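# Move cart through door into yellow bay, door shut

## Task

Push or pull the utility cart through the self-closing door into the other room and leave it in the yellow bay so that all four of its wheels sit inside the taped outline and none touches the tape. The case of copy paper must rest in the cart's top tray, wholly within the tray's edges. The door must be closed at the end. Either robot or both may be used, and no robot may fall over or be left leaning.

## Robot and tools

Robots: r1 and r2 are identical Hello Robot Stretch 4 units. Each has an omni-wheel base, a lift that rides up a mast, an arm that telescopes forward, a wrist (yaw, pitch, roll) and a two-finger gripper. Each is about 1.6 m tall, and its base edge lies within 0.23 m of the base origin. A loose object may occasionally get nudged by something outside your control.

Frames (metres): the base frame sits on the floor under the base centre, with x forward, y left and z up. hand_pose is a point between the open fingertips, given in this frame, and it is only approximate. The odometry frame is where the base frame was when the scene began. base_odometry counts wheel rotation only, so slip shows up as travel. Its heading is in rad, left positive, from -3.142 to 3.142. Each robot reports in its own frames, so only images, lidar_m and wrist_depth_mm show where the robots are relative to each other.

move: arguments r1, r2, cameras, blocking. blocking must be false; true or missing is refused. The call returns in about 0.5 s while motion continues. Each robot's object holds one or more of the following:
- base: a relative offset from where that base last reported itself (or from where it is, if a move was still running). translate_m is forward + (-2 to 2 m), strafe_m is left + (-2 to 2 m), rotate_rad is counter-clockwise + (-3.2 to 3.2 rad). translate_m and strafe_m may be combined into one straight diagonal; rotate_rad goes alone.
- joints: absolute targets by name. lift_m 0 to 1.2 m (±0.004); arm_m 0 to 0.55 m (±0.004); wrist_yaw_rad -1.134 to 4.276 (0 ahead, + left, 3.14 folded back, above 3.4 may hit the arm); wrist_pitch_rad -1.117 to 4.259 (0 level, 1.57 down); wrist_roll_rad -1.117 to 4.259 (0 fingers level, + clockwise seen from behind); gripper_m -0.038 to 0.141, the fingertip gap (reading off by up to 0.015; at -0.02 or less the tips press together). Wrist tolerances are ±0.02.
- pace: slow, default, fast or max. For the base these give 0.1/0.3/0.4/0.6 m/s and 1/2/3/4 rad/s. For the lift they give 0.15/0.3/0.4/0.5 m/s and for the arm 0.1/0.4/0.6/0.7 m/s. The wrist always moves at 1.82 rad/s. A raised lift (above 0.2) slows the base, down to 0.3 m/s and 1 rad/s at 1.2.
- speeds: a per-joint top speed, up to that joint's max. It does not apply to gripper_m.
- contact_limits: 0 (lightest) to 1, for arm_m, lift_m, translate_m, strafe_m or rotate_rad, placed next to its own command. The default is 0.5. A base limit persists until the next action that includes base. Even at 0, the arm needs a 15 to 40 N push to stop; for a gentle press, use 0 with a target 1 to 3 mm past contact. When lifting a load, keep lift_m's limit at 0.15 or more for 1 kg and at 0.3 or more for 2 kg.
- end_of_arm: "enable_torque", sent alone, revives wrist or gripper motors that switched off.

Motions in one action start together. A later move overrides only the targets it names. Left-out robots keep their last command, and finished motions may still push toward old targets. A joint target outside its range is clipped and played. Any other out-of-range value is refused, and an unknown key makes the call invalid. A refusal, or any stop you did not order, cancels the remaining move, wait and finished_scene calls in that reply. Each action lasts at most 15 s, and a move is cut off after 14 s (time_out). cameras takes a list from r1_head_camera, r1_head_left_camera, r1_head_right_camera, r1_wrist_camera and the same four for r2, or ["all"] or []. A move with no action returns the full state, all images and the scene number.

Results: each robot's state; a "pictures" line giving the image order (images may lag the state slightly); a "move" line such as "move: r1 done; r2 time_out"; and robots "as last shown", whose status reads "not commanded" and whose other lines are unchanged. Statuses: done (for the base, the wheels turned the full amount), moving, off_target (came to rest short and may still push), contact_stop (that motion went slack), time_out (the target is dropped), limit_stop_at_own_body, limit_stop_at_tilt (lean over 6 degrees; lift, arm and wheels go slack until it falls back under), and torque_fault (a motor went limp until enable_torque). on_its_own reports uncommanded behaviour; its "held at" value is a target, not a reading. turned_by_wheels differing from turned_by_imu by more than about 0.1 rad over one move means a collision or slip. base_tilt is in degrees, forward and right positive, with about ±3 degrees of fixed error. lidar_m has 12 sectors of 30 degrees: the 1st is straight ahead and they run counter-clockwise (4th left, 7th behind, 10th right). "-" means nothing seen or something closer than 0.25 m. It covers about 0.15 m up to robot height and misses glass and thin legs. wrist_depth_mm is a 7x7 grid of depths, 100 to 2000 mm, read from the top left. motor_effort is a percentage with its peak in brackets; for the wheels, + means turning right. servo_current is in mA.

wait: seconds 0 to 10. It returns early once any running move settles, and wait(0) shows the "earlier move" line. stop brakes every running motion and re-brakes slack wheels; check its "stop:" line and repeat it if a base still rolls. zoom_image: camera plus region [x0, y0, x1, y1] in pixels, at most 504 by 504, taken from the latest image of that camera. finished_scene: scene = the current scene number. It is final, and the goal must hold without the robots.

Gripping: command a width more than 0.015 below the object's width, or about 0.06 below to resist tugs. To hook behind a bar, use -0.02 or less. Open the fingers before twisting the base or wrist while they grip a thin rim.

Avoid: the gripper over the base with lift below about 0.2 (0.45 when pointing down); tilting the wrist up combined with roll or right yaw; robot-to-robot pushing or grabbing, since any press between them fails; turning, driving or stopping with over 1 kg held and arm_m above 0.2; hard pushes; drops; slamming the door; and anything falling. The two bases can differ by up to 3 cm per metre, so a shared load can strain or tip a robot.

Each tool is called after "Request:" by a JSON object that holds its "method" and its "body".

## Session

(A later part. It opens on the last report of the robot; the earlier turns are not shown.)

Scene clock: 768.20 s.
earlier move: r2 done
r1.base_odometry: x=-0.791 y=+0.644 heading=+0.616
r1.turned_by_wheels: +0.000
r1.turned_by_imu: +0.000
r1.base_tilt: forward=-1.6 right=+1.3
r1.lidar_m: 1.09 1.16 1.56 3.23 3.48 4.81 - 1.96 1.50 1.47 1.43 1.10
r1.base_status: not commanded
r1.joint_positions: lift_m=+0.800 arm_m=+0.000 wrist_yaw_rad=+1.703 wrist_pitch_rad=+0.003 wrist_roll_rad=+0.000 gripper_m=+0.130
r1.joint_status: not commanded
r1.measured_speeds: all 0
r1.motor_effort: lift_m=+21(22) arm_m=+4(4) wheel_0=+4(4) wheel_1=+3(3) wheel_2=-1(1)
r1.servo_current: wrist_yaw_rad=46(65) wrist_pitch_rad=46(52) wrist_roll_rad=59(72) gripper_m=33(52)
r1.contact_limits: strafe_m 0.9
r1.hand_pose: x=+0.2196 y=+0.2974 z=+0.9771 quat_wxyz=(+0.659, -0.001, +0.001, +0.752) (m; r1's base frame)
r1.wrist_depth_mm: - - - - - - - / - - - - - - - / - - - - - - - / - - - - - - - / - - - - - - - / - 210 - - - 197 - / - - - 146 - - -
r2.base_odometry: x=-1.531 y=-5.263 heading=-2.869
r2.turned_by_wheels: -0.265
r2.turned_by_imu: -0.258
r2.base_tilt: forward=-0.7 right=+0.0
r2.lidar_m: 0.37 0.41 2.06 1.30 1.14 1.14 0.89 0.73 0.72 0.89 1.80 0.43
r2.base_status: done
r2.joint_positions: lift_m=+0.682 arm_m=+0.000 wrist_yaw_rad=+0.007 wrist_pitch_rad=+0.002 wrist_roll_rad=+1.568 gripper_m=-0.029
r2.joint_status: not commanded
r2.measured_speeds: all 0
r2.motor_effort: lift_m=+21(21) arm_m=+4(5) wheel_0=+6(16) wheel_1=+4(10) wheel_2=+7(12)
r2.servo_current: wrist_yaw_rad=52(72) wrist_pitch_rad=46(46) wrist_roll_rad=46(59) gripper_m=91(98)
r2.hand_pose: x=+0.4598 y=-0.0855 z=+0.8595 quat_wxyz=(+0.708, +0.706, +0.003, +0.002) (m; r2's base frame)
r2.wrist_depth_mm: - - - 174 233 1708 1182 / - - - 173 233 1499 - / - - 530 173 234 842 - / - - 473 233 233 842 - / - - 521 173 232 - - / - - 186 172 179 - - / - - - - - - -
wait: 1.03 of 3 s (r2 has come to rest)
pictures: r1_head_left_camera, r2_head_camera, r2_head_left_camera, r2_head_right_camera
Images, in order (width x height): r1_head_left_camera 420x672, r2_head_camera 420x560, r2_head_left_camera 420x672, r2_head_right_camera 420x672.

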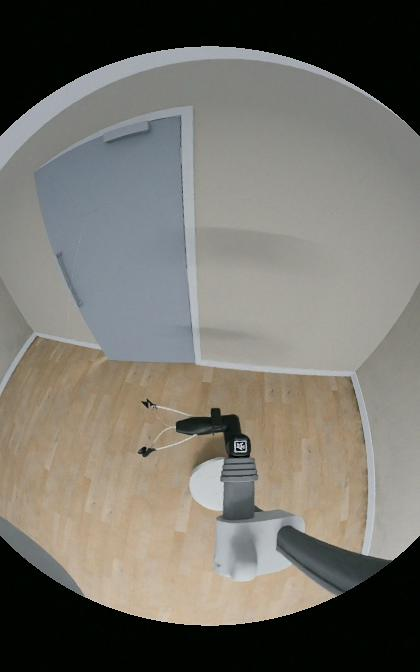

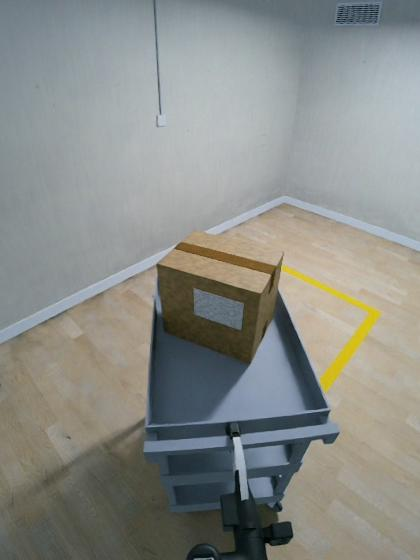

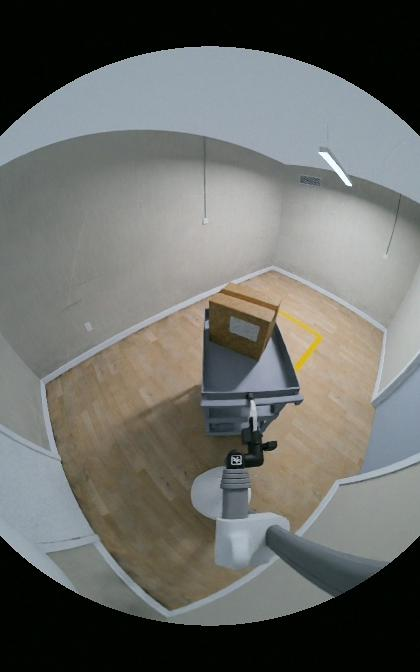

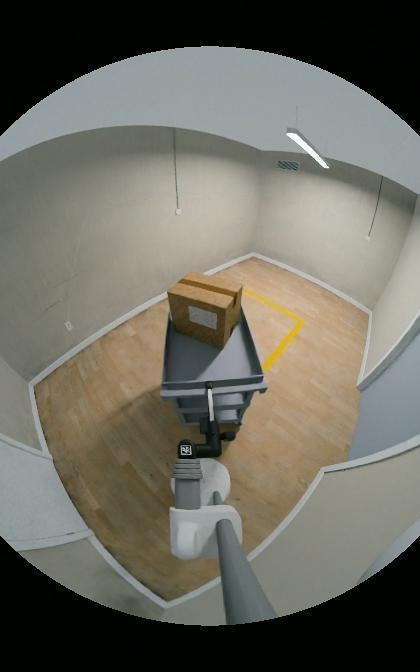

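Request:
{"method": "move", "body": {"blocking": false, "r2": {"base":{"translate_m":0.2,"strafe_m":0.34},"pace":"slow"}}}

Request:
{"method": "wait", "body": {"seconds": 5.5}}

Request:
{"method": "move", "body": {"blocking": false, "r2": {"base":{"rotate_rad":-0.39},"pace":"slow"}}}

Request:
{"method": "wait", "body": {"seconds": 3, "cameras": ["r2_head_camera","r2_head_left_camera","r2_head_right_camera","r1_head_left_camera"]}}

Scene clock: 784.80 s.
move: r2 moving
r1: as last shown
r1.lidar_m: 1.07 1.19 1.63 3.22 3.48 4.83 - 1.95 1.53 1.47 1.45 1.11
r1.motor_effort: lift_m=+21(21) arm_m=+4(4) wheel_0=+3(4) wheel_1=+3(3) wheel_2=-1(1)
r1.servo_current: wrist_yaw_rad=46(72) wrist_pitch_rad=46(46) wrist_roll_rad=46(52) gripper_m=39(46)
r1.contact_limits: strafe_m 0.9
r1.wrist_depth_mm: - - - - - - - / - - - - - - - / - - - - - - - / - - - - - - - / - - - - - - - / - 210 - - - 196 - / - - - 147 - - -
r2.base_odometry: x=-1.534 y=-5.274 heading=-2.870
r2.turned_by_wheels: -0.001
r2.turned_by_imu: +0.000
r2.base_tilt: forward=-0.7 right=+0.0
r2.lidar_m: 0.35 0.41 2.04 1.32 1.11 1.14 0.84 0.76 0.76 0.91 1.79 0.45
r2.base_status: translate_m moving; strafe_m moving
r2.joint_positions: lift_m=+0.682 arm_m=+0.000 wrist_yaw_rad=+0.001 wrist_pitch_rad=+0.002 wrist_roll_rad=+1.568 gripper_m=-0.029
r2.joint_status: not commanded
r2.measured_speeds: translate_m=+0.024 strafe_m=+0.042 rotate_rad=-0.005 lift_m=+0.000 arm_m=+0.000 wrist_yaw_rad=-0.029 wrist_pitch_rad=+0.000 wrist_roll_rad=+0.000
r2.motor_effort: lift_m=+21(21) arm_m=+4(5) wheel_0=-6(8) wheel_1=+9(10) wheel_2=-10(10)
r2.servo_current: wrist_yaw_rad=46(59) wrist_pitch_rad=39(46) wrist_roll_rad=46(59) gripper_m=98(98)
r2.hand_pose: x=+0.4593 y=-0.0871 z=+0.8595 quat_wxyz=(+0.708, +0.706, +0.001, +0.000) (m; r2's base frame)
r2.wrist_depth_mm: - - - 177 239 1708 1205 / - - - 177 236 1708 - / - - 554 175 235 831 - / - - 473 233 235 831 - / - - 512 174 234 - - / - - 185 172 179 - - / - - - - - - -
pictures: none

Scene clock: 789.53 s.
earlier move: r2 done
r1.base_odometry: x=-0.791 y=+0.644 heading=+0.616
r1.turned_by_wheels: +0.000
r1.turned_by_imu: +0.000
r1.base_tilt: forward=-1.6 right=+1.2
r1.lidar_m: 1.07 1.17 1.63 3.24 3.46 4.81 - 1.97 1.51 1.47 1.43 1.10
r1.base_status: not commanded
r1.joint_positions: lift_m=+0.800 arm_m=+0.000 wrist_yaw_rad=+1.703 wrist_pitch_rad=+0.003 wrist_roll_rad=+0.000 gripper_m=+0.130
r1.joint_status: not commanded
r1.measured_speeds: all 0
r1.motor_effort: lift_m=+21(22) arm_m=+4(4) wheel_0=+4(4) wheel_1=+3(3) wheel_2=-1(2)
r1.servo_current: wrist_yaw_rad=39(72) wrist_pitch_rad=33(52) wrist_roll_rad=46(72) gripper_m=52(52)
r1.contact_limits: strafe_m 0.9
r1.hand_pose: x=+0.2196 y=+0.2974 z=+0.9771 quat_wxyz=(+0.659, -0.001, +0.001, +0.752) (m; r1's base frame)
r1.wrist_depth_mm: - - - - - - - / - - - - - - - / - - - - - - - / - - - - - - - / - - - - - - - / - 210 - - - 196 - / - - - 146 - - -
r2.base_odometry: x=-1.632 y=-5.644 heading=-2.869
r2.turned_by_wheels: +0.000
r2.turned_by_imu: +0.001
r2.base_tilt: forward=-0.7 right=+0.1
r2.lidar_m: 0.43 1.68 1.67 1.17 1.03 1.03 1.24 1.12 1.12 1.33 2.37 0.41
r2.base_status: done
r2.joint_positions: lift_m=+0.682 arm_m=+0.000 wrist_yaw_rad=-0.003 wrist_pitch_rad=+0.002 wrist_roll_rad=+1.568 gripper_m=-0.029
r2.joint_status: not commanded
r2.measured_speeds: all 0
r2.motor_effort: lift_m=+21(21) arm_m=+4(5) wheel_0=-3(11) wheel_1=+4(10) wheel_2=-8(13)
r2.servo_current: wrist_yaw_rad=52(59) wrist_pitch_rad=39(52) wrist_roll_rad=52(59) gripper_m=91(98)
r2.hand_pose: x=+0.4589 y=-0.0884 z=+0.8595 quat_wxyz=(+0.708, +0.706, -0.001, -0.002) (m; r2's base frame)
r2.wrist_depth_mm: - - 544 136 191 - - / - 480 439 142 198 768 - / - 462 449 148 207 - - / - - 530 155 216 - - / - - 609 163 228 - - / - - 182 170 180 1661 496 / - - - - - - 1205
wait: 4.73 of 5.5 s (r2 has come to rest)
pictures: none

Scene clock: 790.03 s.
move: r2 moving
r1: as last shown
r1.base_tilt: forward=-1.6 right=+1.3
r1.lidar_m: 1.07 1.17 1.65 3.24 3.46 4.82 - 1.96 1.52 1.48 1.45 1.10
r1.motor_effort: lift_m=+21(22) arm_m=+4(4) wheel_0=+3(4) wheel_1=+3(3) wheel_2=-1(1)
r1.servo_current: wrist_yaw_rad=52(65) wrist_pitch_rad=39(52) wrist_roll_rad=46(65) gripper_m=39(46)
r1.contact_limits: strafe_m 0.9
r1.wrist_depth_mm: - - - - - - - / - - - - - - - / - - - - - - - / - - - - - - - / - - - - - - - / - 211 - - - 197 - / - - - 146 - - -
r2.base_odometry: x=-1.632 y=-5.644 heading=-2.993
r2.turned_by_wheels: -0.124
r2.turned_by_imu: -0.120
r2.base_tilt: forward=-0.7 right=+0.1
r2.lidar_m: 0.39 0.44 1.68 1.30 1.01 1.02 1.16 1.12 1.09 1.24 2.11 0.41
r2.base_status: rotate_rad moving
r2.joint_positions: lift_m=+0.682 arm_m=+0.000 wrist_yaw_rad=+0.008 wrist_pitch_rad=+0.002 wrist_roll_rad=+1.568 gripper_m=-0.029
r2.joint_status: not commanded
r2.measured_speeds: translate_m=+0.001 strafe_m=-0.001 rotate_rad=-0.492 lift_m=+0.000 arm_m=+0.000 wrist_yaw_rad=+0.000 wrist_pitch_rad=+0.000 wrist_roll_rad=+0.000
r2.motor_effort: lift_m=+21(21) arm_m=+4(5) wheel_0=+11(16) wheel_1=+9(10) wheel_2=+12(12)
r2.servo_current: wrist_yaw_rad=65(65) wrist_pitch_rad=39(46) wrist_roll_rad=39(59) gripper_m=91(98)
r2.hand_pose: x=+0.4599 y=-0.0852 z=+0.8595 quat_wxyz=(+0.708, +0.706, +0.003, +0.002) (m; r2's base frame)
r2.wrist_depth_mm: - - - 148 202 1464 - / - - 512 152 209 778 - / - 459 445 156 215 - - / - - 496 160 222 - - / - - 580 167 229 - - / - - 183 172 180 1708 - / - - - - - - 492
pictures: none

Scene clock: 791.07 s.
earlier move: r2 done
r1.base_odometry: x=-0.791 y=+0.644 heading=+0.616
r1.turned_by_wheels: +0.000
r1.turned_by_imu: +0.000
r1.base_tilt: forward=-1.6 right=+1.3
r1.lidar_m: 1.09 1.15 1.64 3.20 3.47 4.79 - 1.97 1.51 1.47 1.43 1.11
r1.base_status: not commanded
r1.joint_positions: lift_m=+0.800 arm_m=+0.000 wrist_yaw_rad=+1.703 wrist_pitch_rad=+0.003 wrist_roll_rad=+0.000 gripper_m=+0.130
r1.joint_status: not commanded
r1.measured_speeds: all 0
r1.motor_effort: lift_m=+21(22) arm_m=+4(4) wheel_0=+4(4) wheel_1=+3(3) wheel_2=-1(1)
r1.servo_current: wrist_yaw_rad=39(72) wrist_pitch_rad=46(52) wrist_roll_rad=39(72) gripper_m=39(46)
r1.contact_limits: strafe_m 0.9
r1.hand_pose: x=+0.2196 y=+0.2974 z=+0.9771 quat_wxyz=(+0.659, -0.001, +0.001, +0.752) (m; r1's base frame)
r1.wrist_depth_mm: - - - - - - - / - - - - - - - / - - - - - - - / - - - - - - - / - - - - - - - / - 210 - - - 196 - / - - - 146 - - -
r2.base_odometry: x=-1.632 y=-5.644 heading=+3.025
r2.turned_by_wheels: -0.265
r2.turned_by_imu: -0.257
r2.base_tilt: forward=-0.7 right=+0.1
r2.lidar_m: 0.35 0.33 1.67 1.66 1.11 1.02 1.03 1.21 1.13 1.13 1.60 0.46
r2.base_status: done
r2.joint_positions: lift_m=+0.682 arm_m=+0.000 wrist_yaw_rad=+0.008 wrist_pitch_rad=+0.002 wrist_roll_rad=+1.568 gripper_m=-0.029
r2.joint_status: not commanded
r2.measured_speeds: all 0
r2.motor_effort: lift_m=+21(21) arm_m=+4(5) wheel_0=+5(16) wheel_1=+4(10) wheel_2=+8(12)
r2.servo_current: wrist_yaw_rad=65(72) wrist_pitch_rad=33(46) wrist_roll_rad=39(59) gripper_m=98(98)
r2.hand_pose: x=+0.4599 y=-0.0852 z=+0.8595 quat_wxyz=(+0.708, +0.706, +0.003, +0.002) (m; r2's base frame)
r2.wrist_depth_mm: - - - 222 293 312 312 / - - - 211 278 1708 1182 / - - - 200 262 1808 - / - - 647 189 250 842 - / - - 477 183 239 854 - / - - 186 172 180 - - / - - 517 - 222 - -
wait: 1.03 of 3 s (r2 has come to rest)
pictures: r1_head_left_camera, r2_head_camera, r2_head_left_camera, r2_head_right_camera
Images, in order (width x height): r1_head_left_camera 420x672, r2_head_camera 420x560, r2_head_left_camera 420x672, r2_head_right_camera 420x672.

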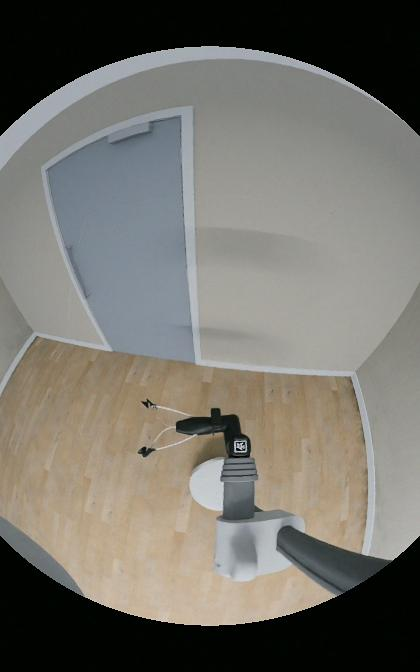

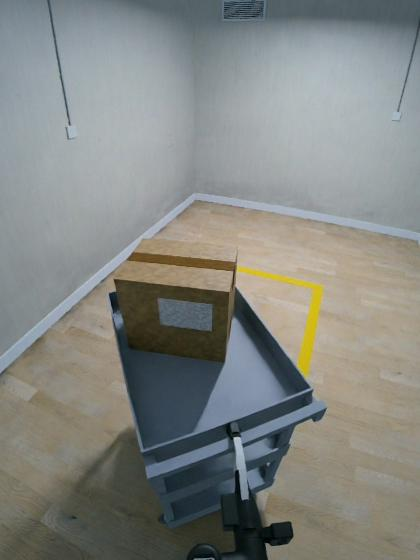

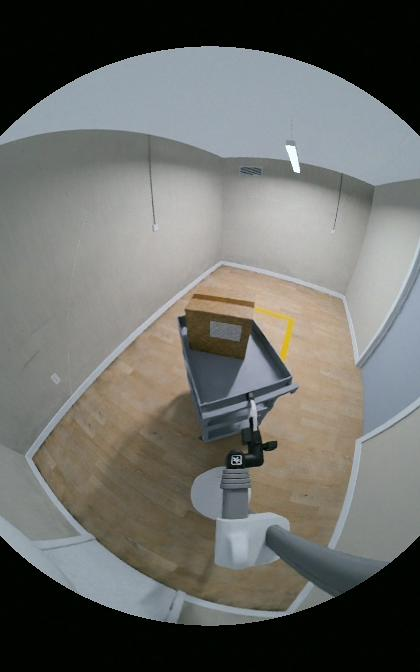

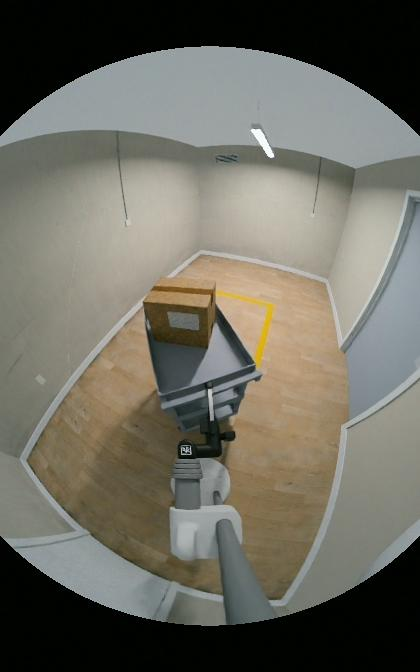

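Request:
{"method": "move", "body": {"blocking": false, "r2": {"base":{"translate_m":0.02,"strafe_m":0.48},"pace":"slow"}}}

Request:
{"method": "wait", "body": {"seconds": 6.5}}

Request:
{"method": "move", "body": {"blocking": false, "r2": {"base":{"rotate_rad":-0.39},"pace":"slow"}}}

Request:
{"method": "wait", "body": {"seconds": 3, "cameras": ["r2_head_camera","r2_head_left_camera","r2_head_right_camera","r1_head_camera"]}}

Scene clock: 804.00 s.
move: r2 moving
r1: as last shown
r1.base_tilt: forward=-1.6 right=+1.2
r1.lidar_m: 1.08 1.17 1.64 3.23 3.47 4.81 - 1.96 1.51 1.47 1.44 1.08
r1.motor_effort: lift_m=+21(21) arm_m=+4(4) wheel_0=+3(4) wheel_1=+3(3) wheel_2=-1(1)
r1.servo_current: wrist_yaw_rad=59(59) wrist_pitch_rad=39(52) wrist_roll_rad=39(59) gripper_m=33(46)
r1.contact_limits: strafe_m 0.9
r1.wrist_depth_mm: - - - - - - - / - - - - - - - / - - - - - - - / - - - - - - - / - - - - - - - / - 211 - - - 197 - / - - - 146 - - -
r2.base_odometry: x=-1.634 y=-5.657 heading=+3.025
r2.turned_by_wheels: -0.001
r2.turned_by_imu: +0.000
r2.base_tilt: forward=-0.7 right=+0.1
r2.lidar_m: 0.35 0.37 1.66 1.67 1.07 1.01 1.03 1.23 1.12 1.16 1.58 0.45
r2.base_status: translate_m moving; strafe_m moving
r2.joint_positions: lift_m=+0.682 arm_m=+0.000 wrist_yaw_rad=+0.003 wrist_pitch_rad=+0.002 wrist_roll_rad=+1.568 gripper_m=-0.029
r2.joint_status: not commanded
r2.measured_speeds: translate_m=+0.002 strafe_m=+0.054 rotate_rad=+0.001 lift_m=+0.000 arm_m=+0.000 wrist_yaw_rad=-0.007 wrist_pitch_rad=+0.000 wrist_roll_rad=+0.000
r2.motor_effort: lift_m=+21(21) arm_m=+4(5) wheel_0=-11(11) wheel_1=+6(9) wheel_2=-5(9)
r2.servo_current: wrist_yaw_rad=39(59) wrist_pitch_rad=46(46) wrist_roll_rad=39(52) gripper_m=91(98)
r2.hand_pose: x=+0.4595 y=-0.0866 z=+0.8595 quat_wxyz=(+0.708, +0.706, +0.002, +0.000) (m; r2's base frame)
r2.wrist_depth_mm: - - - 224 294 314 314 / - - - 212 278 1708 1182 / - - - 200 263 1708 - / - - 654 190 250 854 - / - - 477 182 239 831 - / - - 185 173 179 - - / - - 512 - 221 - -
pictures: none

Scene clock: 809.47 s.
earlier move: r2 done
r1.base_odometry: x=-0.791 y=+0.644 heading=+0.616
r1.turned_by_wheels: +0.000
r1.turned_by_imu: +0.000
r1.base_tilt: forward=-1.6 right=+1.3
r1.lidar_m: 1.09 1.18 1.64 3.22 3.49 4.79 - 1.95 1.48 1.48 1.42 1.11
r1.base_status: not commanded
r1.joint_positions: lift_m=+0.800 arm_m=+0.000 wrist_yaw_rad=+1.703 wrist_pitch_rad=+0.003 wrist_roll_rad=+0.000 gripper_m=+0.130
r1.joint_status: not commanded
r1.measured_speeds: all 0
r1.motor_effort: lift_m=+21(22) arm_m=+4(4) wheel_0=+4(4) wheel_1=+3(3) wheel_2=-1(1)
r1.servo_current: wrist_yaw_rad=46(72) wrist_pitch_rad=46(59) wrist_roll_rad=59(72) gripper_m=39(52)
r1.contact_limits: strafe_m 0.9
r1.hand_pose: x=+0.2196 y=+0.2974 z=+0.9771 quat_wxyz=(+0.659, -0.001, +0.001, +0.752) (m; r1's base frame)
r1.wrist_depth_mm: - - - - - - - / - - - - - - - / - - - - - - - / - - - - - - - / - - - - - - - / - 210 - - - 197 - / - - - 146 - - -
r2.base_odometry: x=-1.708 y=-6.118 heading=+3.025
r2.turned_by_wheels: +0.000
r2.turned_by_imu: -0.001
r2.base_tilt: forward=-0.6 right=+0.0
r2.lidar_m: 0.42 1.31 1.23 1.28 0.94 0.79 0.87 1.15 1.56 1.59 2.14 0.42
r2.base_status: done
r2.joint_positions: lift_m=+0.682 arm_m=+0.000 wrist_yaw_rad=-0.004 wrist_pitch_rad=+0.002 wrist_roll_rad=+1.568 gripper_m=-0.029
r2.joint_status: not commanded
r2.measured_speeds: all 0
r2.motor_effort: lift_m=+21(21) arm_m=+4(5) wheel_0=-6(13) wheel_1=+2(10) wheel_2=-5(11)
r2.servo_current: wrist_yaw_rad=52(59) wrist_pitch_rad=39(52) wrist_roll_rad=46(65) gripper_m=98(104)
r2.hand_pose: x=+0.4589 y=-0.0885 z=+0.8595 quat_wxyz=(+0.708, +0.706, -0.001, -0.002) (m; r2's base frame)
r2.wrist_depth_mm: - - 544 137 190 - - / - 480 445 143 199 759 - / - 473 452 149 208 - - / - - 530 156 217 - - / - - 627 164 228 - - / - - 183 172 180 1618 500 / - - - - - - 1205
wait: 5.47 of 6.5 s (r2 has come to rest)
pictures: none

Scene clock: 809.97 s.
move: r2 moving
r1: as last shown
r1.lidar_m: 1.07 1.17 1.64 3.24 3.46 4.82 - 1.92 1.53 1.46 1.44 1.09
r1.motor_effort: lift_m=+21(21) arm_m=+4(4) wheel_0=+4(4) wheel_1=+3(3) wheel_2=-1(1)
r1.servo_current: wrist_yaw_rad=46(59) wrist_pitch_rad=39(46) wrist_roll_rad=52(72) gripper_m=39(46)
r1.contact_limits: strafe_m 0.9
r1.wrist_depth_mm: - - - - - - - / - - - - - - - / - - - - - - - / - - - - - - - / - - - - - - - / - 209 - - - 197 - / - - - 146 - - -
r2.base_odometry: x=-1.708 y=-6.118 heading=+2.901
r2.turned_by_wheels: -0.124
r2.turned_by_imu: -0.120
r2.base_tilt: forward=-0.6 right=+0.1
r2.lidar_m: 0.40 0.44 1.25 1.24 0.99 0.81 0.84 1.01 1.57 1.55 1.96 0.42
r2.base_status: rotate_rad moving
r2.joint_positions: lift_m=+0.682 arm_m=+0.000 wrist_yaw_rad=+0.007 wrist_pitch_rad=+0.002 wrist_roll_rad=+1.568 gripper_m=-0.029
r2.joint_status: not commanded
r2.measured_speeds: translate_m=+0.001 strafe_m=-0.001 rotate_rad=-0.482 lift_m=+0.000 arm_m=+0.000 wrist_yaw_rad=+0.000 wrist_pitch_rad=+0.000 wrist_roll_rad=+0.000
r2.motor_effort: lift_m=+21(21) arm_m=+5(5) wheel_0=+11(12) wheel_1=+7(8) wheel_2=+14(14)
r2.servo_current: wrist_yaw_rad=59(65) wrist_pitch_rad=33(46) wrist_roll_rad=52(59) gripper_m=85(98)
r2.hand_pose: x=+0.4599 y=-0.0853 z=+0.8595 quat_wxyz=(+0.708, +0.706, +0.003, +0.002) (m; r2's base frame)
r2.wrist_depth_mm: - - - 153 209 1537 - / - - 549 157 214 768 - / - 469 449 160 220 - - / - - 496 163 224 - - / - - 559 169 230 - - / - - 187 173 179 1921 - / - - - - - - 480
pictures: none

Scene clock: 811.00 s.
earlier move: r2 done
r1.base_odometry: x=-0.791 y=+0.644 heading=+0.616
r1.turned_by_wheels: +0.000
r1.turned_by_imu: +0.000
r1.base_tilt: forward=-1.6 right=+1.3
r1.lidar_m: 1.08 1.17 1.67 3.23 3.48 4.81 - 1.98 1.50 1.48 1.42 1.11
r1.base_status: not commanded
r1.joint_positions: lift_m=+0.800 arm_m=+0.000 wrist_yaw_rad=+1.703 wrist_pitch_rad=+0.003 wrist_roll_rad=+0.000 gripper_m=+0.130
r1.joint_status: not commanded
r1.measured_speeds: all 0
r1.motor_effort: lift_m=+21(21) arm_m=+4(4) wheel_0=+3(4) wheel_1=+3(3) wheel_2=-1(1)
r1.servo_current: wrist_yaw_rad=46(65) wrist_pitch_rad=39(46) wrist_roll_rad=39(72) gripper_m=39(52)
r1.contact_limits: strafe_m 0.9
r1.hand_pose: x=+0.2196 y=+0.2974 z=+0.9771 quat_wxyz=(+0.659, -0.001, +0.001, +0.752) (m; r1's base frame)
r1.wrist_depth_mm: - - - - - - - / - - - - - - - / - - - - - - - / - - - - - - - / - - - - - - - / - 210 - - - 197 - / - - - 146 - - -
r2.base_odometry: x=-1.708 y=-6.118 heading=+2.636
r2.turned_by_wheels: -0.265
r2.turned_by_imu: -0.258
r2.base_tilt: forward=-0.7 right=+0.0
r2.lidar_m: 0.33 0.36 1.30 1.23 1.18 0.84 0.81 0.89 1.30 1.55 1.64 0.45
r2.base_status: done
r2.joint_positions: lift_m=+0.682 arm_m=+0.000 wrist_yaw_rad=+0.005 wrist_pitch_rad=+0.002 wrist_roll_rad=+1.568 gripper_m=-0.029
r2.joint_status: not commanded
r2.measured_speeds: all 0
r2.motor_effort: lift_m=+21(21) arm_m=+4(5) wheel_0=+5(12) wheel_1=+5(8) wheel_2=+3(15)
r2.servo_current: wrist_yaw_rad=52(65) wrist_pitch_rad=46(52) wrist_roll_rad=46(59) gripper_m=85(98)
r2.hand_pose: x=+0.4597 y=-0.0859 z=+0.8595 quat_wxyz=(+0.708, +0.706, +0.002, +0.001) (m; r2's base frame)
r2.wrist_depth_mm: - - - 286 301 310 312 / - - - 214 282 1708 1255 / - - - 204 267 1708 512 / - - - 193 252 831 - / - - 469 183 240 831 - / - - 186 173 180 - - / - - 500 - 221 - -
wait: 1.03 of 3 s (r2 has come to rest)
pictures: r1_head_camera, r2_head_camera, r2_head_left_camera, r2_head_right_camera
Images, in order (width x height): r1_head_camera 420x560, r2_head_camera 420x560, r2_head_left_camera 420x672, r2_head_right_camera 420x672.

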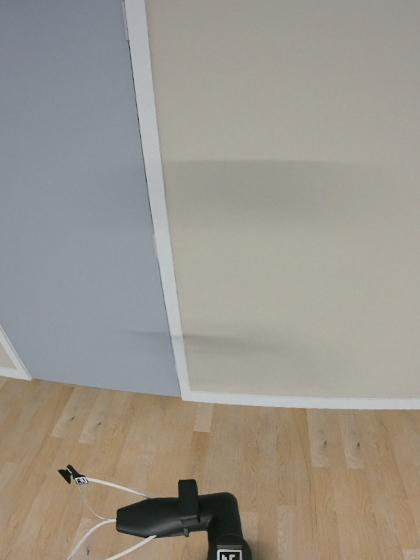

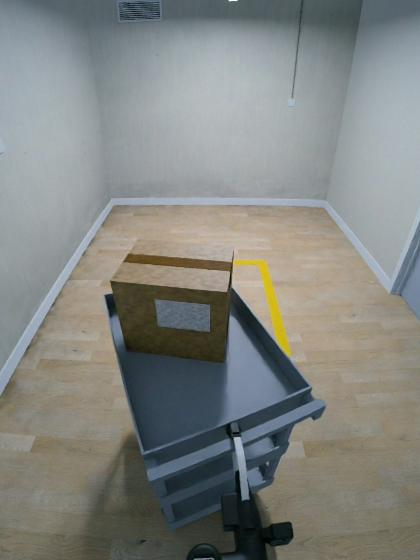

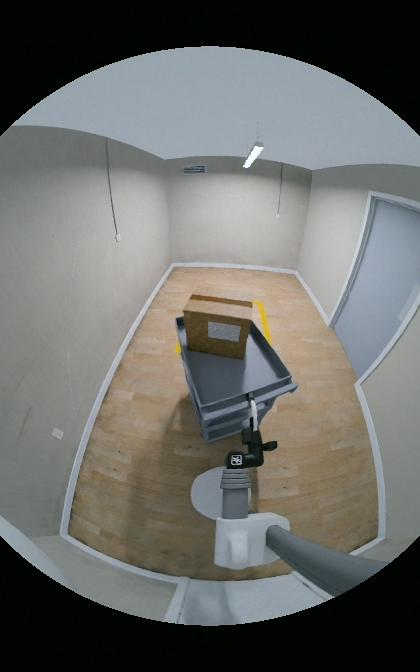

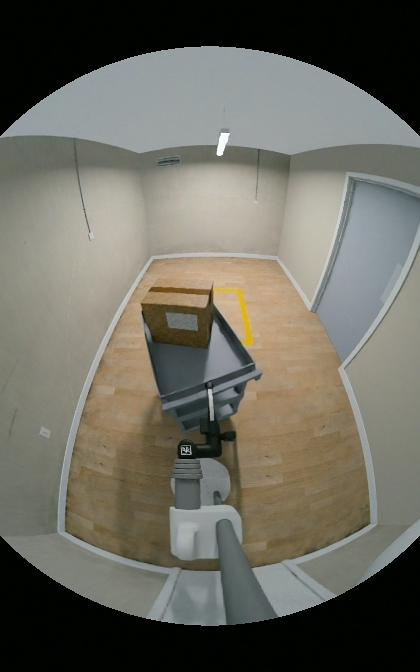

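Request:
{"method": "move", "body": {"blocking": false, "r2": {"base":{"translate_m":0.1,"strafe_m":0.2},"pace":"slow"}}}

Request:
{"method": "wait", "body": {"seconds": 4, "cameras": ["r2_head_camera","r2_head_right_camera"]}}

Scene clock: 819.47 s.
move: r2 moving
r1: as last shown
r1.lidar_m: 1.08 1.16 1.67 3.23 3.47 4.80 - 1.94 1.50 1.46 1.43 1.09
r1.servo_current: wrist_yaw_rad=46(65) wrist_pitch_rad=39(52) wrist_roll_rad=39(59) gripper_m=46(46)
r1.contact_limits: strafe_m 0.9
r1.wrist_depth_mm: - - - - - - - / - - - - - - - / - - - - - - - / - - - - - - - / - - - - - - - / - 211 - - - 197 - / - - - 147 - - -
r2.base_odometry: x=-1.718 y=-6.125 heading=+2.635
r2.turned_by_wheels: -0.001
r2.turned_by_imu: +0.000
r2.base_tilt: forward=-0.7 right=+0.1
r2.lidar_m: 0.34 0.36 1.26 1.21 1.21 0.85 0.81 0.90 1.30 1.57 1.66 0.43
r2.base_status: translate_m moving; strafe_m moving
r2.joint_positions: lift_m=+0.682 arm_m=+0.000 wrist_yaw_rad=-0.001 wrist_pitch_rad=+0.002 wrist_roll_rad=+1.568 gripper_m=-0.029
r2.joint_status: not commanded
r2.measured_speeds: translate_m=+0.022 strafe_m=+0.044 rotate_rad=-0.003 lift_m=+0.000 arm_m=+0.000 wrist_yaw_rad=-0.016 wrist_pitch_rad=+0.000 wrist_roll_rad=+0.000
r2.motor_effort: lift_m=+21(21) arm_m=+4(5) wheel_0=-3(6) wheel_1=+9(10) wheel_2=-10(10)
r2.servo_current: wrist_yaw_rad=59(59) wrist_pitch_rad=46(46) wrist_roll_rad=52(59) gripper_m=91(98)
r2.hand_pose: x=+0.4592 y=-0.0876 z=+0.8595 quat_wxyz=(+0.708, +0.706, +0.000, -0.001) (m; r2's base frame)
r2.wrist_depth_mm: - - - 286 309 314 314 / - - - 218 287 1808 1160 / - - - 205 271 1863 508 / - - - 193 251 854 - / - - 469 183 239 831 - / - - 186 171 179 - - / - - 500 - 216 - -
pictures: none

Scene clock: 822.50 s.
earlier move: r2 done
r1.base_odometry: x=-0.791 y=+0.644 heading=+0.616
r1.turned_by_wheels: +0.000
r1.turned_by_imu: +0.000
r1.base_tilt: forward=-1.6 right=+1.3
r1.lidar_m: 1.08 1.17 1.64 3.23 3.47 4.80 - 1.96 1.51 1.47 1.42 1.10
r1.base_status: not commanded
r1.joint_positions: lift_m=+0.800 arm_m=+0.000 wrist_yaw_rad=+1.703 wrist_pitch_rad=+0.003 wrist_roll_rad=+0.000 gripper_m=+0.130
r1.joint_status: not commanded
r1.measured_speeds: all 0
r1.motor_effort: lift_m=+21(22) arm_m=+4(4) wheel_0=+3(4) wheel_1=+3(3) wheel_2=-1(1)
r1.servo_current: wrist_yaw_rad=26(72) wrist_pitch_rad=46(52) wrist_roll_rad=52(72) gripper_m=33(46)
r1.contact_limits: strafe_m 0.9
r1.hand_pose: x=+0.2196 y=+0.2974 z=+0.9771 quat_wxyz=(+0.659, -0.001, +0.001, +0.752) (m; r1's base frame)
r1.wrist_depth_mm: - - - - - - - / - - - - - - - / - - - - - - - / - - - - - - - / - - - - - - - / - 210 - - - 196 - / - - - 146 - - -
r2.base_odometry: x=-1.892 y=-6.244 heading=+2.635
r2.turned_by_wheels: +0.000
r2.turned_by_imu: +0.000
r2.base_tilt: forward=-0.7 right=+0.1
r2.lidar_m: 0.39 0.41 1.06 1.02 1.11 0.97 0.89 0.98 1.45 1.75 1.86 0.44
r2.base_status: done
r2.joint_positions: lift_m=+0.682 arm_m=+0.000 wrist_yaw_rad=-0.005 wrist_pitch_rad=+0.002 wrist_roll_rad=+1.568 gripper_m=-0.029
r2.joint_status: not commanded
r2.measured_speeds: all 0
r2.motor_effort: lift_m=+21(21) arm_m=+4(5) wheel_0=-5(11) wheel_1=+3(10) wheel_2=-8(12)
r2.servo_current: wrist_yaw_rad=46(65) wrist_pitch_rad=39(52) wrist_roll_rad=52(59) gripper_m=98(104)
r2.hand_pose: x=+0.4588 y=-0.0890 z=+0.8595 quat_wxyz=(+0.708, +0.706, -0.001, -0.002) (m; r2's base frame)
r2.wrist_depth_mm: - - - 175 235 1661 1182 / - - - 174 234 1576 - / - - 554 173 233 842 - / - - 466 233 233 831 - / - - 508 173 233 - - / - - 186 173 179 - - / - - - - - - -
wait: 3.03 of 4 s (r2 has come to rest)
pictures: r2_head_camera, r2_head_right_camera
Images, in order (width x height): r2_head_camera 420x560, r2_head_right_camera 420x672.

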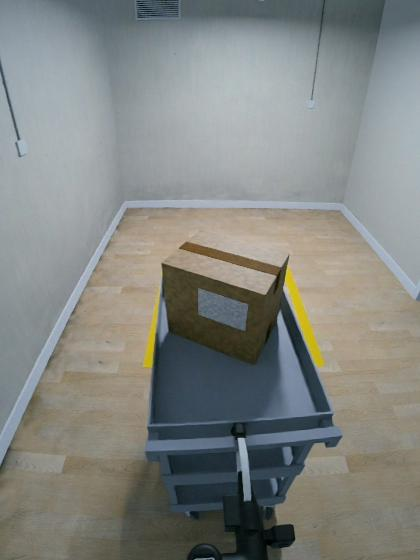

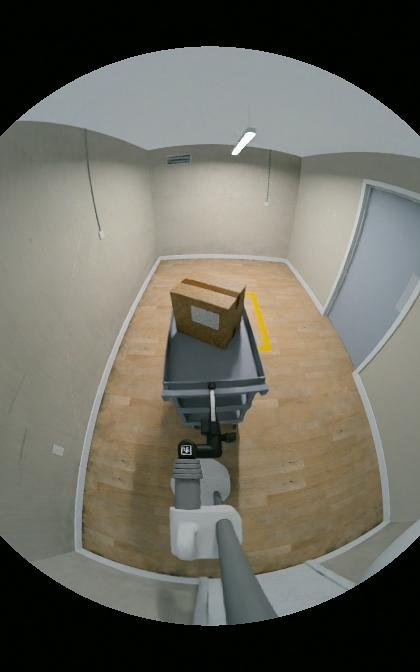

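Request:
{"method": "move", "body": {"blocking": false, "r2": {"base":{"translate_m":0.45},"pace":"slow"}}}

Request:
{"method": "wait", "body": {"seconds": 6.5, "cameras": ["r2_head_camera","r2_head_right_camera"]}}

Scene clock: 831.40 s.
move: r2 moving
r1: as last shown
r1.lidar_m: 1.09 1.17 1.64 3.24 3.47 4.78 - 1.94 1.51 1.47 1.43 1.11
r1.motor_effort: lift_m=+21(21) arm_m=+4(4) wheel_0=+3(4) wheel_1=+2(3) wheel_2=-1(1)
r1.servo_current: wrist_yaw_rad=46(65) wrist_pitch_rad=39(52) wrist_roll_rad=39(72) gripper_m=39(46)
r1.contact_limits: strafe_m 0.9
r1.wrist_depth_mm: - - - - - - - / - - - - - - - / - - - - - - - / - - - - - - - / - - - - - - - / - 210 - - - 196 - / - - - 147 - - -
r2.base_odometry: x=-1.903 y=-6.238 heading=+2.635
r2.turned_by_wheels: +0.000
r2.turned_by_imu: +0.001
r2.base_tilt: forward=-0.7 right=+0.0
r2.lidar_m: 0.37 0.40 1.06 1.05 1.08 0.98 0.94 1.01 1.47 1.75 1.84 0.41
r2.base_status: translate_m moving
r2.joint_positions: lift_m=+0.682 arm_m=+0.000 wrist_yaw_rad=-0.005 wrist_pitch_rad=+0.002 wrist_roll_rad=+1.568 gripper_m=-0.029
r2.joint_status: not commanded
r2.measured_speeds: translate_m=+0.049 strafe_m=+0.000 rotate_rad=+0.001 lift_m=+0.000 arm_m=+0.000 wrist_yaw_rad=+0.000 wrist_pitch_rad=+0.000 wrist_roll_rad=+0.000
r2.motor_effort: lift_m=+21(21) arm_m=+4(5) wheel_0=+5(12) wheel_1=+8(8) wheel_2=-12(14)
r2.servo_current: wrist_yaw_rad=59(59) wrist_pitch_rad=39(46) wrist_roll_rad=46(59) gripper_m=91(98)
r2.hand_pose: x=+0.4588 y=-0.0890 z=+0.8595 quat_wxyz=(+0.708, +0.706, -0.001, -0.002) (m; r2's base frame)
r2.wrist_depth_mm: - - - 175 235 1661 1160 / - - - 174 235 1576 - / - - 554 173 234 831 - / - 477 462 233 234 842 - / - - 508 173 232 - - / - - 186 172 179 - - / - - - - - - -
pictures: none

Scene clock: 836.67 s.
earlier move: r2 done
r1.base_odometry: x=-0.791 y=+0.644 heading=+0.616
r1.turned_by_wheels: +0.000
r1.turned_by_imu: +0.000
r1.base_tilt: forward=-1.6 right=+1.3
r1.lidar_m: 1.08 1.19 1.64 3.22 3.47 4.80 - 1.98 1.51 1.49 1.43 1.10
r1.base_status: not commanded
r1.joint_positions: lift_m=+0.800 arm_m=+0.000 wrist_yaw_rad=+1.703 wrist_pitch_rad=+0.003 wrist_roll_rad=+0.000 gripper_m=+0.130
r1.joint_status: not commanded
r1.measured_speeds: all 0
r1.motor_effort: lift_m=+21(22) arm_m=+4(4) wheel_0=+4(4) wheel_1=+3(3) wheel_2=-1(1)
r1.servo_current: wrist_yaw_rad=33(72) wrist_pitch_rad=46(52) wrist_roll_rad=52(72) gripper_m=46(52)
r1.contact_limits: strafe_m 0.9
r1.hand_pose: x=+0.2196 y=+0.2974 z=+0.9771 quat_wxyz=(+0.659, -0.001, +0.001, +0.752) (m; r1's base frame)
r1.wrist_depth_mm: - - - - - - - / - - - - - - - / - - - - - - - / - - - - - - - / - - - - - - - / - 211 - - - 197 - / - - - 146 - - -
r2.base_odometry: x=-2.286 y=-6.026 heading=+2.635
r2.turned_by_wheels: +0.000
r2.turned_by_imu: +0.001
r2.base_tilt: forward=-0.7 right=+0.1
r2.lidar_m: 0.35 0.35 1.07 1.01 1.06 1.46 1.37 1.47 1.83 1.76 1.97 0.46
r2.base_status: done
r2.joint_positions: lift_m=+0.682 arm_m=+0.000 wrist_yaw_rad=-0.001 wrist_pitch_rad=+0.002 wrist_roll_rad=+1.568 gripper_m=-0.029
r2.joint_status: not commanded
r2.measured_speeds: all 0
r2.motor_effort: lift_m=+21(21) arm_m=+4(5) wheel_0=+6(12) wheel_1=+5(8) wheel_2=-6(14)
r2.servo_current: wrist_yaw_rad=52(65) wrist_pitch_rad=46(46) wrist_roll_rad=39(59) gripper_m=91(98)
r2.hand_pose: x=+0.4591 y=-0.0878 z=+0.8595 quat_wxyz=(+0.708, +0.706, +0.000, -0.001) (m; r2's base frame)
r2.wrist_depth_mm: - - - 224 297 303 307 / - - - 212 278 1708 1182 / - - - 201 262 1708 - / - - 668 190 251 831 - / - - 473 182 238 831 - / - - 187 171 179 - - / - - 504 - 220 - -
wait: 5.27 of 6.5 s (r2 has come to rest)
pictures: r2_head_camera, r2_head_right_camera
Images, in order (width x height): r2_head_camera 420x560, r2_head_right_camera 420x672.

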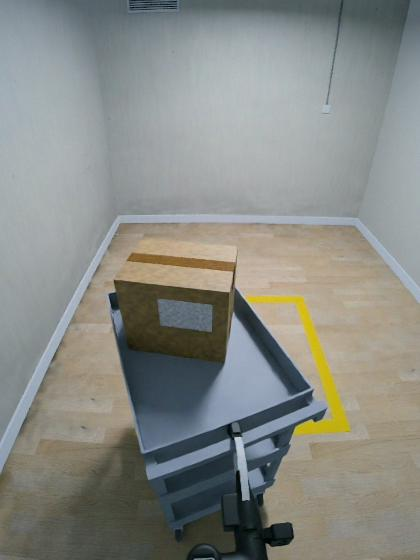

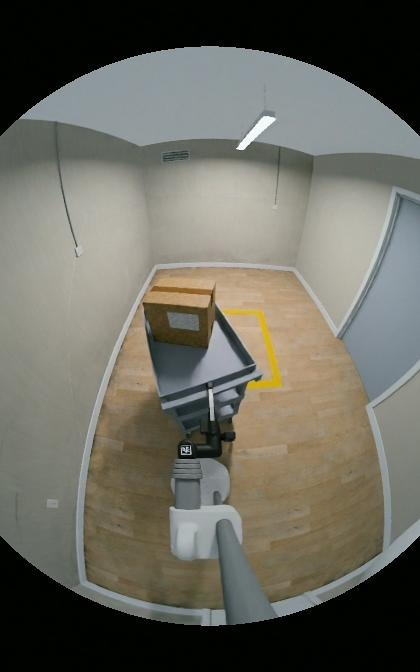

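Request:
{"method": "move", "body": {"blocking": false, "r2": {"base":{"translate_m":0.22,"strafe_m":0.26},"pace":"slow"}}}

Request:
{"method": "wait", "body": {"seconds": 5, "cameras": ["r2_head_camera","r2_head_right_camera"]}}

Scene clock: 846.83 s.
move: r2 moving
r1: as last shown
r1.base_tilt: forward=-1.6 right=+1.2
r1.lidar_m: 1.08 1.17 1.63 3.24 3.45 4.81 - 1.94 1.52 1.47 1.43 1.10
r1.motor_effort: lift_m=+21(21) arm_m=+4(4) wheel_0=+4(4) wheel_1=+3(3) wheel_2=-1(1)
r1.servo_current: wrist_yaw_rad=59(59) wrist_pitch_rad=46(46) wrist_roll_rad=59(59) gripper_m=39(46)
r1.contact_limits: strafe_m 0.9
r1.wrist_depth_mm: - - - - - - - / - - - - - - - / - - - - - - - / - - - - - - - / - - - - - - - / - 211 - - - 196 - / - - - 147 - - -
r2.base_odometry: x=-2.298 y=-6.030 heading=+2.635
r2.turned_by_wheels: -0.001
r2.turned_by_imu: +0.000
r2.base_tilt: forward=-0.7 right=+0.1
r2.lidar_m: 0.35 0.34 1.04 0.99 1.07 1.46 1.37 1.47 1.86 1.77 1.98 0.45
r2.base_status: translate_m moving; strafe_m moving
r2.joint_positions: lift_m=+0.682 arm_m=+0.000 wrist_yaw_rad=-0.001 wrist_pitch_rad=+0.002 wrist_roll_rad=+1.568 gripper_m=-0.029
r2.joint_status: not commanded
r2.measured_speeds: translate_m=+0.032 strafe_m=+0.037 rotate_rad=-0.001 lift_m=+0.000 arm_m=+0.000 wrist_yaw_rad=+0.000 wrist_pitch_rad=+0.000 wrist_roll_rad=+0.000
r2.motor_effort: lift_m=+21(21) arm_m=+4(5) wheel_0=-6(9) wheel_1=+7(10) wheel_2=-10(11)
r2.servo_current: wrist_yaw_rad=46(52) wrist_pitch_rad=46(46) wrist_roll_rad=52(52) gripper_m=91(98)
r2.hand_pose: x=+0.4591 y=-0.0878 z=+0.8595 quat_wxyz=(+0.708, +0.706, +0.000, -0.001) (m; r2's base frame)
r2.wrist_depth_mm: - - - 283 300 312 309 / - - - 214 283 1661 1160 / - - - 202 266 1863 530 / - - - 190 252 809 - / - - 469 183 238 842 - / - - 186 171 179 - - / - - 500 - 219 - -
pictures: none

Scene clock: 851.00 s.
earlier move: r2 done
r1.base_odometry: x=-0.791 y=+0.644 heading=+0.616
r1.turned_by_wheels: +0.000
r1.turned_by_imu: +0.000
r1.base_tilt: forward=-1.6 right=+1.3
r1.lidar_m: 1.08 1.18 1.64 3.24 3.47 4.79 - 1.99 1.49 1.48 1.42 1.09
r1.base_status: not commanded
r1.joint_positions: lift_m=+0.800 arm_m=+0.000 wrist_yaw_rad=+1.703 wrist_pitch_rad=+0.003 wrist_roll_rad=+0.000 gripper_m=+0.130
r1.joint_status: not commanded
r1.measured_speeds: all 0
r1.motor_effort: lift_m=+21(22) arm_m=+4(4) wheel_0=+4(4) wheel_1=+3(3) wheel_2=-1(1)
r1.servo_current: wrist_yaw_rad=46(72) wrist_pitch_rad=39(52) wrist_roll_rad=46(72) gripper_m=46(52)
r1.contact_limits: strafe_m 0.9
r1.hand_pose: x=+0.2196 y=+0.2974 z=+0.9771 quat_wxyz=(+0.659, -0.001, +0.001, +0.752) (m; r1's base frame)
r1.wrist_depth_mm: - - - - - - - / - - - - - - - / - - - - - - - / - - - - - - - / - - - - - - - / - 209 - - - 196 - / - - - 146 - - -
r2.base_odometry: x=-2.604 y=-6.146 heading=+2.634
r2.turned_by_wheels: +0.000
r2.turned_by_imu: +0.000
r2.base_tilt: forward=-0.7 right=+0.0
r2.lidar_m: 0.39 0.38 0.76 0.74 0.79 1.11 1.61 1.64 2.12 2.02 2.23 0.45
r2.base_status: done
r2.joint_positions: lift_m=+0.682 arm_m=+0.000 wrist_yaw_rad=-0.003 wrist_pitch_rad=+0.002 wrist_roll_rad=+1.568 gripper_m=-0.029
r2.joint_status: not commanded
r2.measured_speeds: all 0
r2.motor_effort: lift_m=+21(21) arm_m=+4(5) wheel_0=-7(12) wheel_1=+3(10) wheel_2=-8(13)
r2.servo_current: wrist_yaw_rad=52(65) wrist_pitch_rad=39(46) wrist_roll_rad=46(65) gripper_m=85(104)
r2.hand_pose: x=+0.4590 y=-0.0884 z=+0.8595 quat_wxyz=(+0.708, +0.706, -0.001, -0.002) (m; r2's base frame)
r2.wrist_depth_mm: - - - 187 249 1708 1160 / - - - 185 245 1756 508 / - - 654 181 241 820 - / - - 473 179 238 831 - / - - 496 176 235 - - / - - 185 172 179 - - / - 146 - - - - -
wait: 4.17 of 5 s (r2 has come to rest)
pictures: r2_head_camera, r2_head_right_camera
Images, in order (width x height): r2_head_camera 420x560, r2_head_right_camera 420x672.

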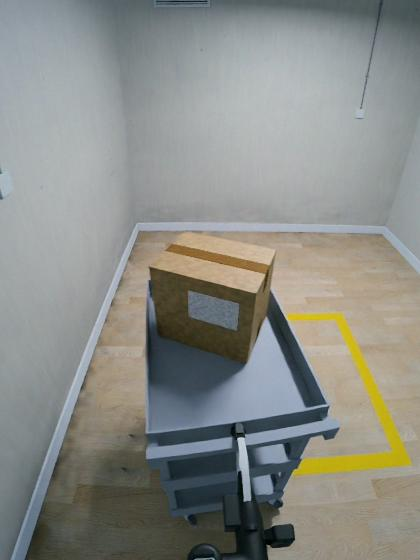

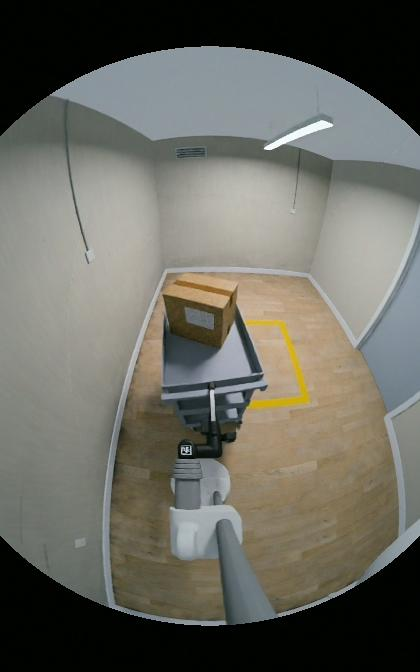

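Request:
{"method": "move", "body": {"blocking": false, "r2": {"base":{"translate_m":0.0,"strafe_m":0.28},"pace":"slow"}}}

Request:
{"method": "wait", "body": {"seconds": 4.5}}

Request:
{"method": "move", "body": {"blocking": false, "r2": {"base":{"translate_m":0.3,"strafe_m":-0.1},"pace":"slow"}}}

Request:
{"method": "wait", "body": {"seconds": 4.5, "cameras": ["r2_head_camera","r2_head_right_camera"]}}

Scene clock: 866.43 s.
move: r2 moving
r1: as last shown
r1.lidar_m: 1.08 1.15 1.64 3.22 3.43 4.79 - 1.96 1.50 1.46 1.40 1.12
r1.motor_effort: lift_m=+21(21) arm_m=+4(4) wheel_0=+4(4) wheel_1=+3(3) wheel_2=-1(1)
r1.servo_current: wrist_yaw_rad=39(59) wrist_pitch_rad=46(46) wrist_roll_rad=52(59) gripper_m=46(46)
r1.contact_limits: strafe_m 0.9
r1.wrist_depth_mm: - - - - - - - / - - - - - - - / - - - - - - - / - - - - - - - / - - - - - - - / - 210 - - - 197 - / - - - 146 - - -
r2.base_odometry: x=-2.611 y=-6.159 heading=+2.634
r2.turned_by_wheels: +0.000
r2.turned_by_imu: +0.000
r2.base_tilt: forward=-0.7 right=+0.0
r2.lidar_m: 0.38 0.40 0.76 0.73 0.78 1.14 1.61 1.65 2.15 2.04 2.27 0.44
r2.base_status: translate_m moving; strafe_m moving
r2.joint_positions: lift_m=+0.682 arm_m=+0.000 wrist_yaw_rad=-0.003 wrist_pitch_rad=+0.002 wrist_roll_rad=+1.568 gripper_m=-0.029
r2.joint_status: not commanded
r2.measured_speeds: translate_m=+0.000 strafe_m=+0.057 rotate_rad=-0.001 lift_m=+0.000 arm_m=+0.000 wrist_yaw_rad=+0.000 wrist_pitch_rad=+0.000 wrist_roll_rad=+0.000
r2.motor_effort: lift_m=+21(21) arm_m=+4(4) wheel_0=-12(12) wheel_1=+6(8) wheel_2=+0(5)
r2.servo_current: wrist_yaw_rad=46(59) wrist_pitch_rad=39(46) wrist_roll_rad=46(59) gripper_m=91(98)
r2.hand_pose: x=+0.4590 y=-0.0884 z=+0.8595 quat_wxyz=(+0.708, +0.706, -0.001, -0.002) (m; r2's base frame)
r2.wrist_depth_mm: - - - 246 247 1756 1160 / - - - 183 243 1808 525 / - - 634 180 240 842 - / - - 469 178 237 831 - / - - 496 176 234 - - / - - 186 173 179 - - / - 146 - - - - -
pictures: none

Scene clock: 869.87 s.
earlier move: r2 done
r1.base_odometry: x=-0.791 y=+0.644 heading=+0.616
r1.turned_by_wheels: +0.000
r1.turned_by_imu: +0.000
r1.base_tilt: forward=-1.5 right=+1.3
r1.lidar_m: 1.08 1.18 1.64 3.23 3.45 4.80 - 1.97 1.50 1.45 1.41 1.10
r1.base_status: not commanded
r1.joint_positions: lift_m=+0.800 arm_m=+0.000 wrist_yaw_rad=+1.703 wrist_pitch_rad=+0.003 wrist_roll_rad=+0.000 gripper_m=+0.130
r1.joint_status: not commanded
r1.measured_speeds: all 0
r1.motor_effort: lift_m=+21(22) arm_m=+4(4) wheel_0=+3(4) wheel_1=+3(3) wheel_2=-1(2)
r1.servo_current: wrist_yaw_rad=59(72) wrist_pitch_rad=39(52) wrist_roll_rad=52(72) gripper_m=39(52)
r1.contact_limits: strafe_m 0.9
r1.hand_pose: x=+0.2196 y=+0.2974 z=+0.9771 quat_wxyz=(+0.659, -0.001, +0.001, +0.752) (m; r1's base frame)
r1.wrist_depth_mm: - - - - - - - / - - - - - - - / - - - - - - - / - - - - - - - / - - - - - - - / - 211 - - - 197 - / - - - 146 - - -
r2.base_odometry: x=-2.740 y=-6.391 heading=+2.634
r2.turned_by_wheels: +0.000
r2.turned_by_imu: +0.000
r2.base_tilt: forward=-0.7 right=+0.1
r2.lidar_m: 0.43 0.67 0.51 0.45 0.50 0.70 1.58 1.67 2.39 2.32 2.52 0.41
r2.base_status: done
r2.joint_positions: lift_m=+0.682 arm_m=+0.000 wrist_yaw_rad=-0.003 wrist_pitch_rad=+0.002 wrist_roll_rad=+1.568 gripper_m=-0.029
r2.joint_status: not commanded
r2.measured_speeds: all 0
r2.motor_effort: lift_m=+21(21) arm_m=+4(5) wheel_0=-5(15) wheel_1=+3(8) wheel_2=+0(5)
r2.servo_current: wrist_yaw_rad=39(59) wrist_pitch_rad=46(46) wrist_roll_rad=52(59) gripper_m=91(98)
r2.hand_pose: x=+0.4590 y=-0.0883 z=+0.8595 quat_wxyz=(+0.708, +0.706, -0.001, -0.002) (m; r2's base frame)
r2.wrist_depth_mm: - - 530 134 187 - - / - 452 427 140 196 768 - / - 480 452 147 208 - - / - - 535 154 219 - - / - - - 163 228 - - / - - 183 172 180 1618 488 / - - - - - - 1098
wait: 3.43 of 4.5 s (r2 has come to rest)
pictures: none

Scene clock: 870.37 s.
move: r2 moving
r1: as last shown
r1.base_tilt: forward=-1.6 right=+1.3
r1.lidar_m: 1.08 1.17 1.63 3.22 3.47 4.79 - 1.97 1.50 1.47 1.43 1.11
r1.motor_effort: lift_m=+21(22) arm_m=+4(4) wheel_0=+4(4) wheel_1=+3(3) wheel_2=-1(1)
r1.servo_current: wrist_yaw_rad=52(59) wrist_pitch_rad=39(46) wrist_roll_rad=46(72) gripper_m=46(46)
r1.contact_limits: strafe_m 0.9
r1.wrist_depth_mm: - - - - - - - / - - - - - - - / - - - - - - - / - - - - - - - / - - - - - - - / - 210 - - - 197 - / - - - 147 - - -
r2.base_odometry: x=-2.749 y=-6.381 heading=+2.634
r2.turned_by_wheels: +0.000
r2.turned_by_imu: +0.000
r2.base_tilt: forward=-0.7 right=+0.1
r2.lidar_m: 0.40 0.67 0.49 0.46 0.51 0.73 1.60 1.68 2.36 2.31 2.52 0.39
r2.base_status: translate_m moving; strafe_m moving
r2.joint_positions: lift_m=+0.682 arm_m=+0.000 wrist_yaw_rad=-0.003 wrist_pitch_rad=+0.002 wrist_roll_rad=+1.568 gripper_m=-0.029
r2.joint_status: not commanded
r2.measured_speeds: translate_m=+0.049 strafe_m=-0.016 rotate_rad=+0.000 lift_m=+0.000 arm_m=+0.000 wrist_yaw_rad=+0.000 wrist_pitch_rad=+0.000 wrist_roll_rad=+0.000
r2.motor_effort: lift_m=+21(21) arm_m=+4(5) wheel_0=+7(11) wheel_1=+7(7) wheel_2=-13(13)
r2.servo_current: wrist_yaw_rad=46(52) wrist_pitch_rad=39(46) wrist_roll_rad=52(52) gripper_m=98(98)
r2.hand_pose: x=+0.4590 y=-0.0883 z=+0.8595 quat_wxyz=(+0.708, +0.706, -0.001, -0.002) (m; r2's base frame)
r2.wrist_depth_mm: - - 525 133 186 - - / - 452 433 139 195 759 - / - 466 452 144 206 - - / - - 535 153 217 - - / - - - 161 227 - - / - - 183 171 179 1576 492 / - - - - - - 1078
pictures: none

Scene clock: 874.27 s.
earlier move: r2 done
r1.base_odometry: x=-0.791 y=+0.644 heading=+0.616
r1.turned_by_wheels: +0.000
r1.turned_by_imu: +0.000
r1.base_tilt: forward=-1.6 right=+1.3
r1.lidar_m: 1.09 1.18 1.67 3.22 3.48 4.80 - 1.94 1.51 1.46 1.40 1.11
r1.base_status: not commanded
r1.joint_positions: lift_m=+0.800 arm_m=+0.000 wrist_yaw_rad=+1.703 wrist_pitch_rad=+0.003 wrist_roll_rad=+0.000 gripper_m=+0.130
r1.joint_status: not commanded
r1.measured_speeds: all 0
r1.motor_effort: lift_m=+21(22) arm_m=+4(4) wheel_0=+4(4) wheel_1=+3(3) wheel_2=-1(1)
r1.servo_current: wrist_yaw_rad=59(72) wrist_pitch_rad=46(52) wrist_roll_rad=39(72) gripper_m=39(52)
r1.contact_limits: strafe_m 0.9
r1.hand_pose: x=+0.2196 y=+0.2974 z=+0.9771 quat_wxyz=(+0.659, -0.001, +0.001, +0.752) (m; r1's base frame)
r1.wrist_depth_mm: - - - - - - - / - - - - - - - / - - - - - - - / - - - - - - - / - - - - - - - / - 210 - - - 197 - / - - - 146 - - -
r2.base_odometry: x=-2.954 y=-6.158 heading=+2.635
r2.turned_by_wheels: +0.001
r2.turned_by_imu: +0.003
r2.base_tilt: forward=-0.7 right=+0.1
r2.lidar_m: 0.41 0.44 0.56 0.56 0.61 0.83 1.89 1.98 2.31 2.23 2.44 0.43
r2.base_status: done
r2.joint_positions: lift_m=+0.682 arm_m=+0.000 wrist_yaw_rad=+0.002 wrist_pitch_rad=+0.002 wrist_roll_rad=+1.568 gripper_m=-0.029
r2.joint_status: not commanded
r2.measured_speeds: all 0
r2.motor_effort: lift_m=+21(21) arm_m=+4(5) wheel_0=+8(15) wheel_1=+5(9) wheel_2=-3(14)
r2.servo_current: wrist_yaw_rad=46(59) wrist_pitch_rad=46(46) wrist_roll_rad=52(65) gripper_m=91(98)
r2.hand_pose: x=+0.4594 y=-0.0868 z=+0.8595 quat_wxyz=(+0.708, +0.706, +0.001, +0.000) (m; r2's base frame)
r2.wrist_depth_mm: - - - 153 210 1618 - / - - 559 157 214 778 - / - 480 452 160 219 - - / - - 488 163 224 - - / - - 559 168 229 - - / - - 186 171 179 - - / - - - - - - 492
wait: 3.90 of 4.5 s (r2 has come to rest)
pictures: r2_head_camera, r2_head_right_camera
Images, in order (width x height): r2_head_camera 420x560, r2_head_right_camera 420x672.

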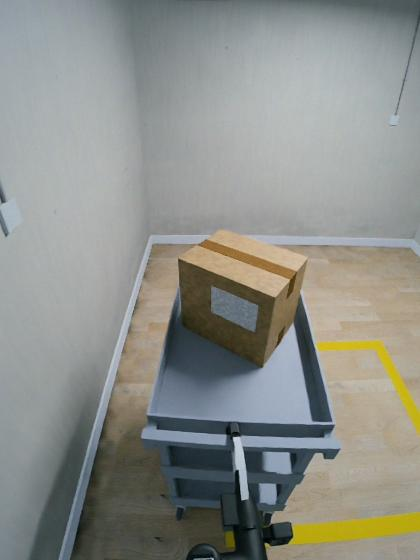

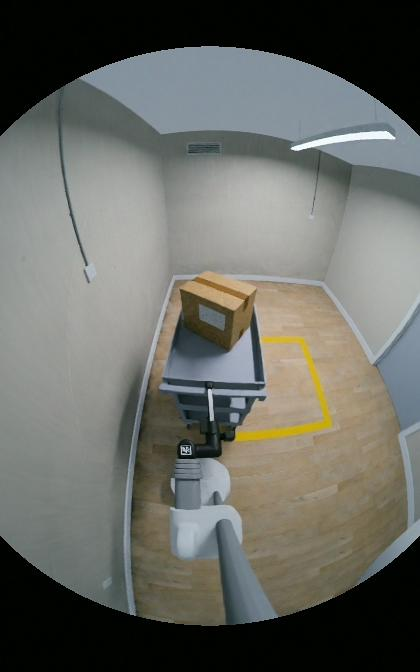

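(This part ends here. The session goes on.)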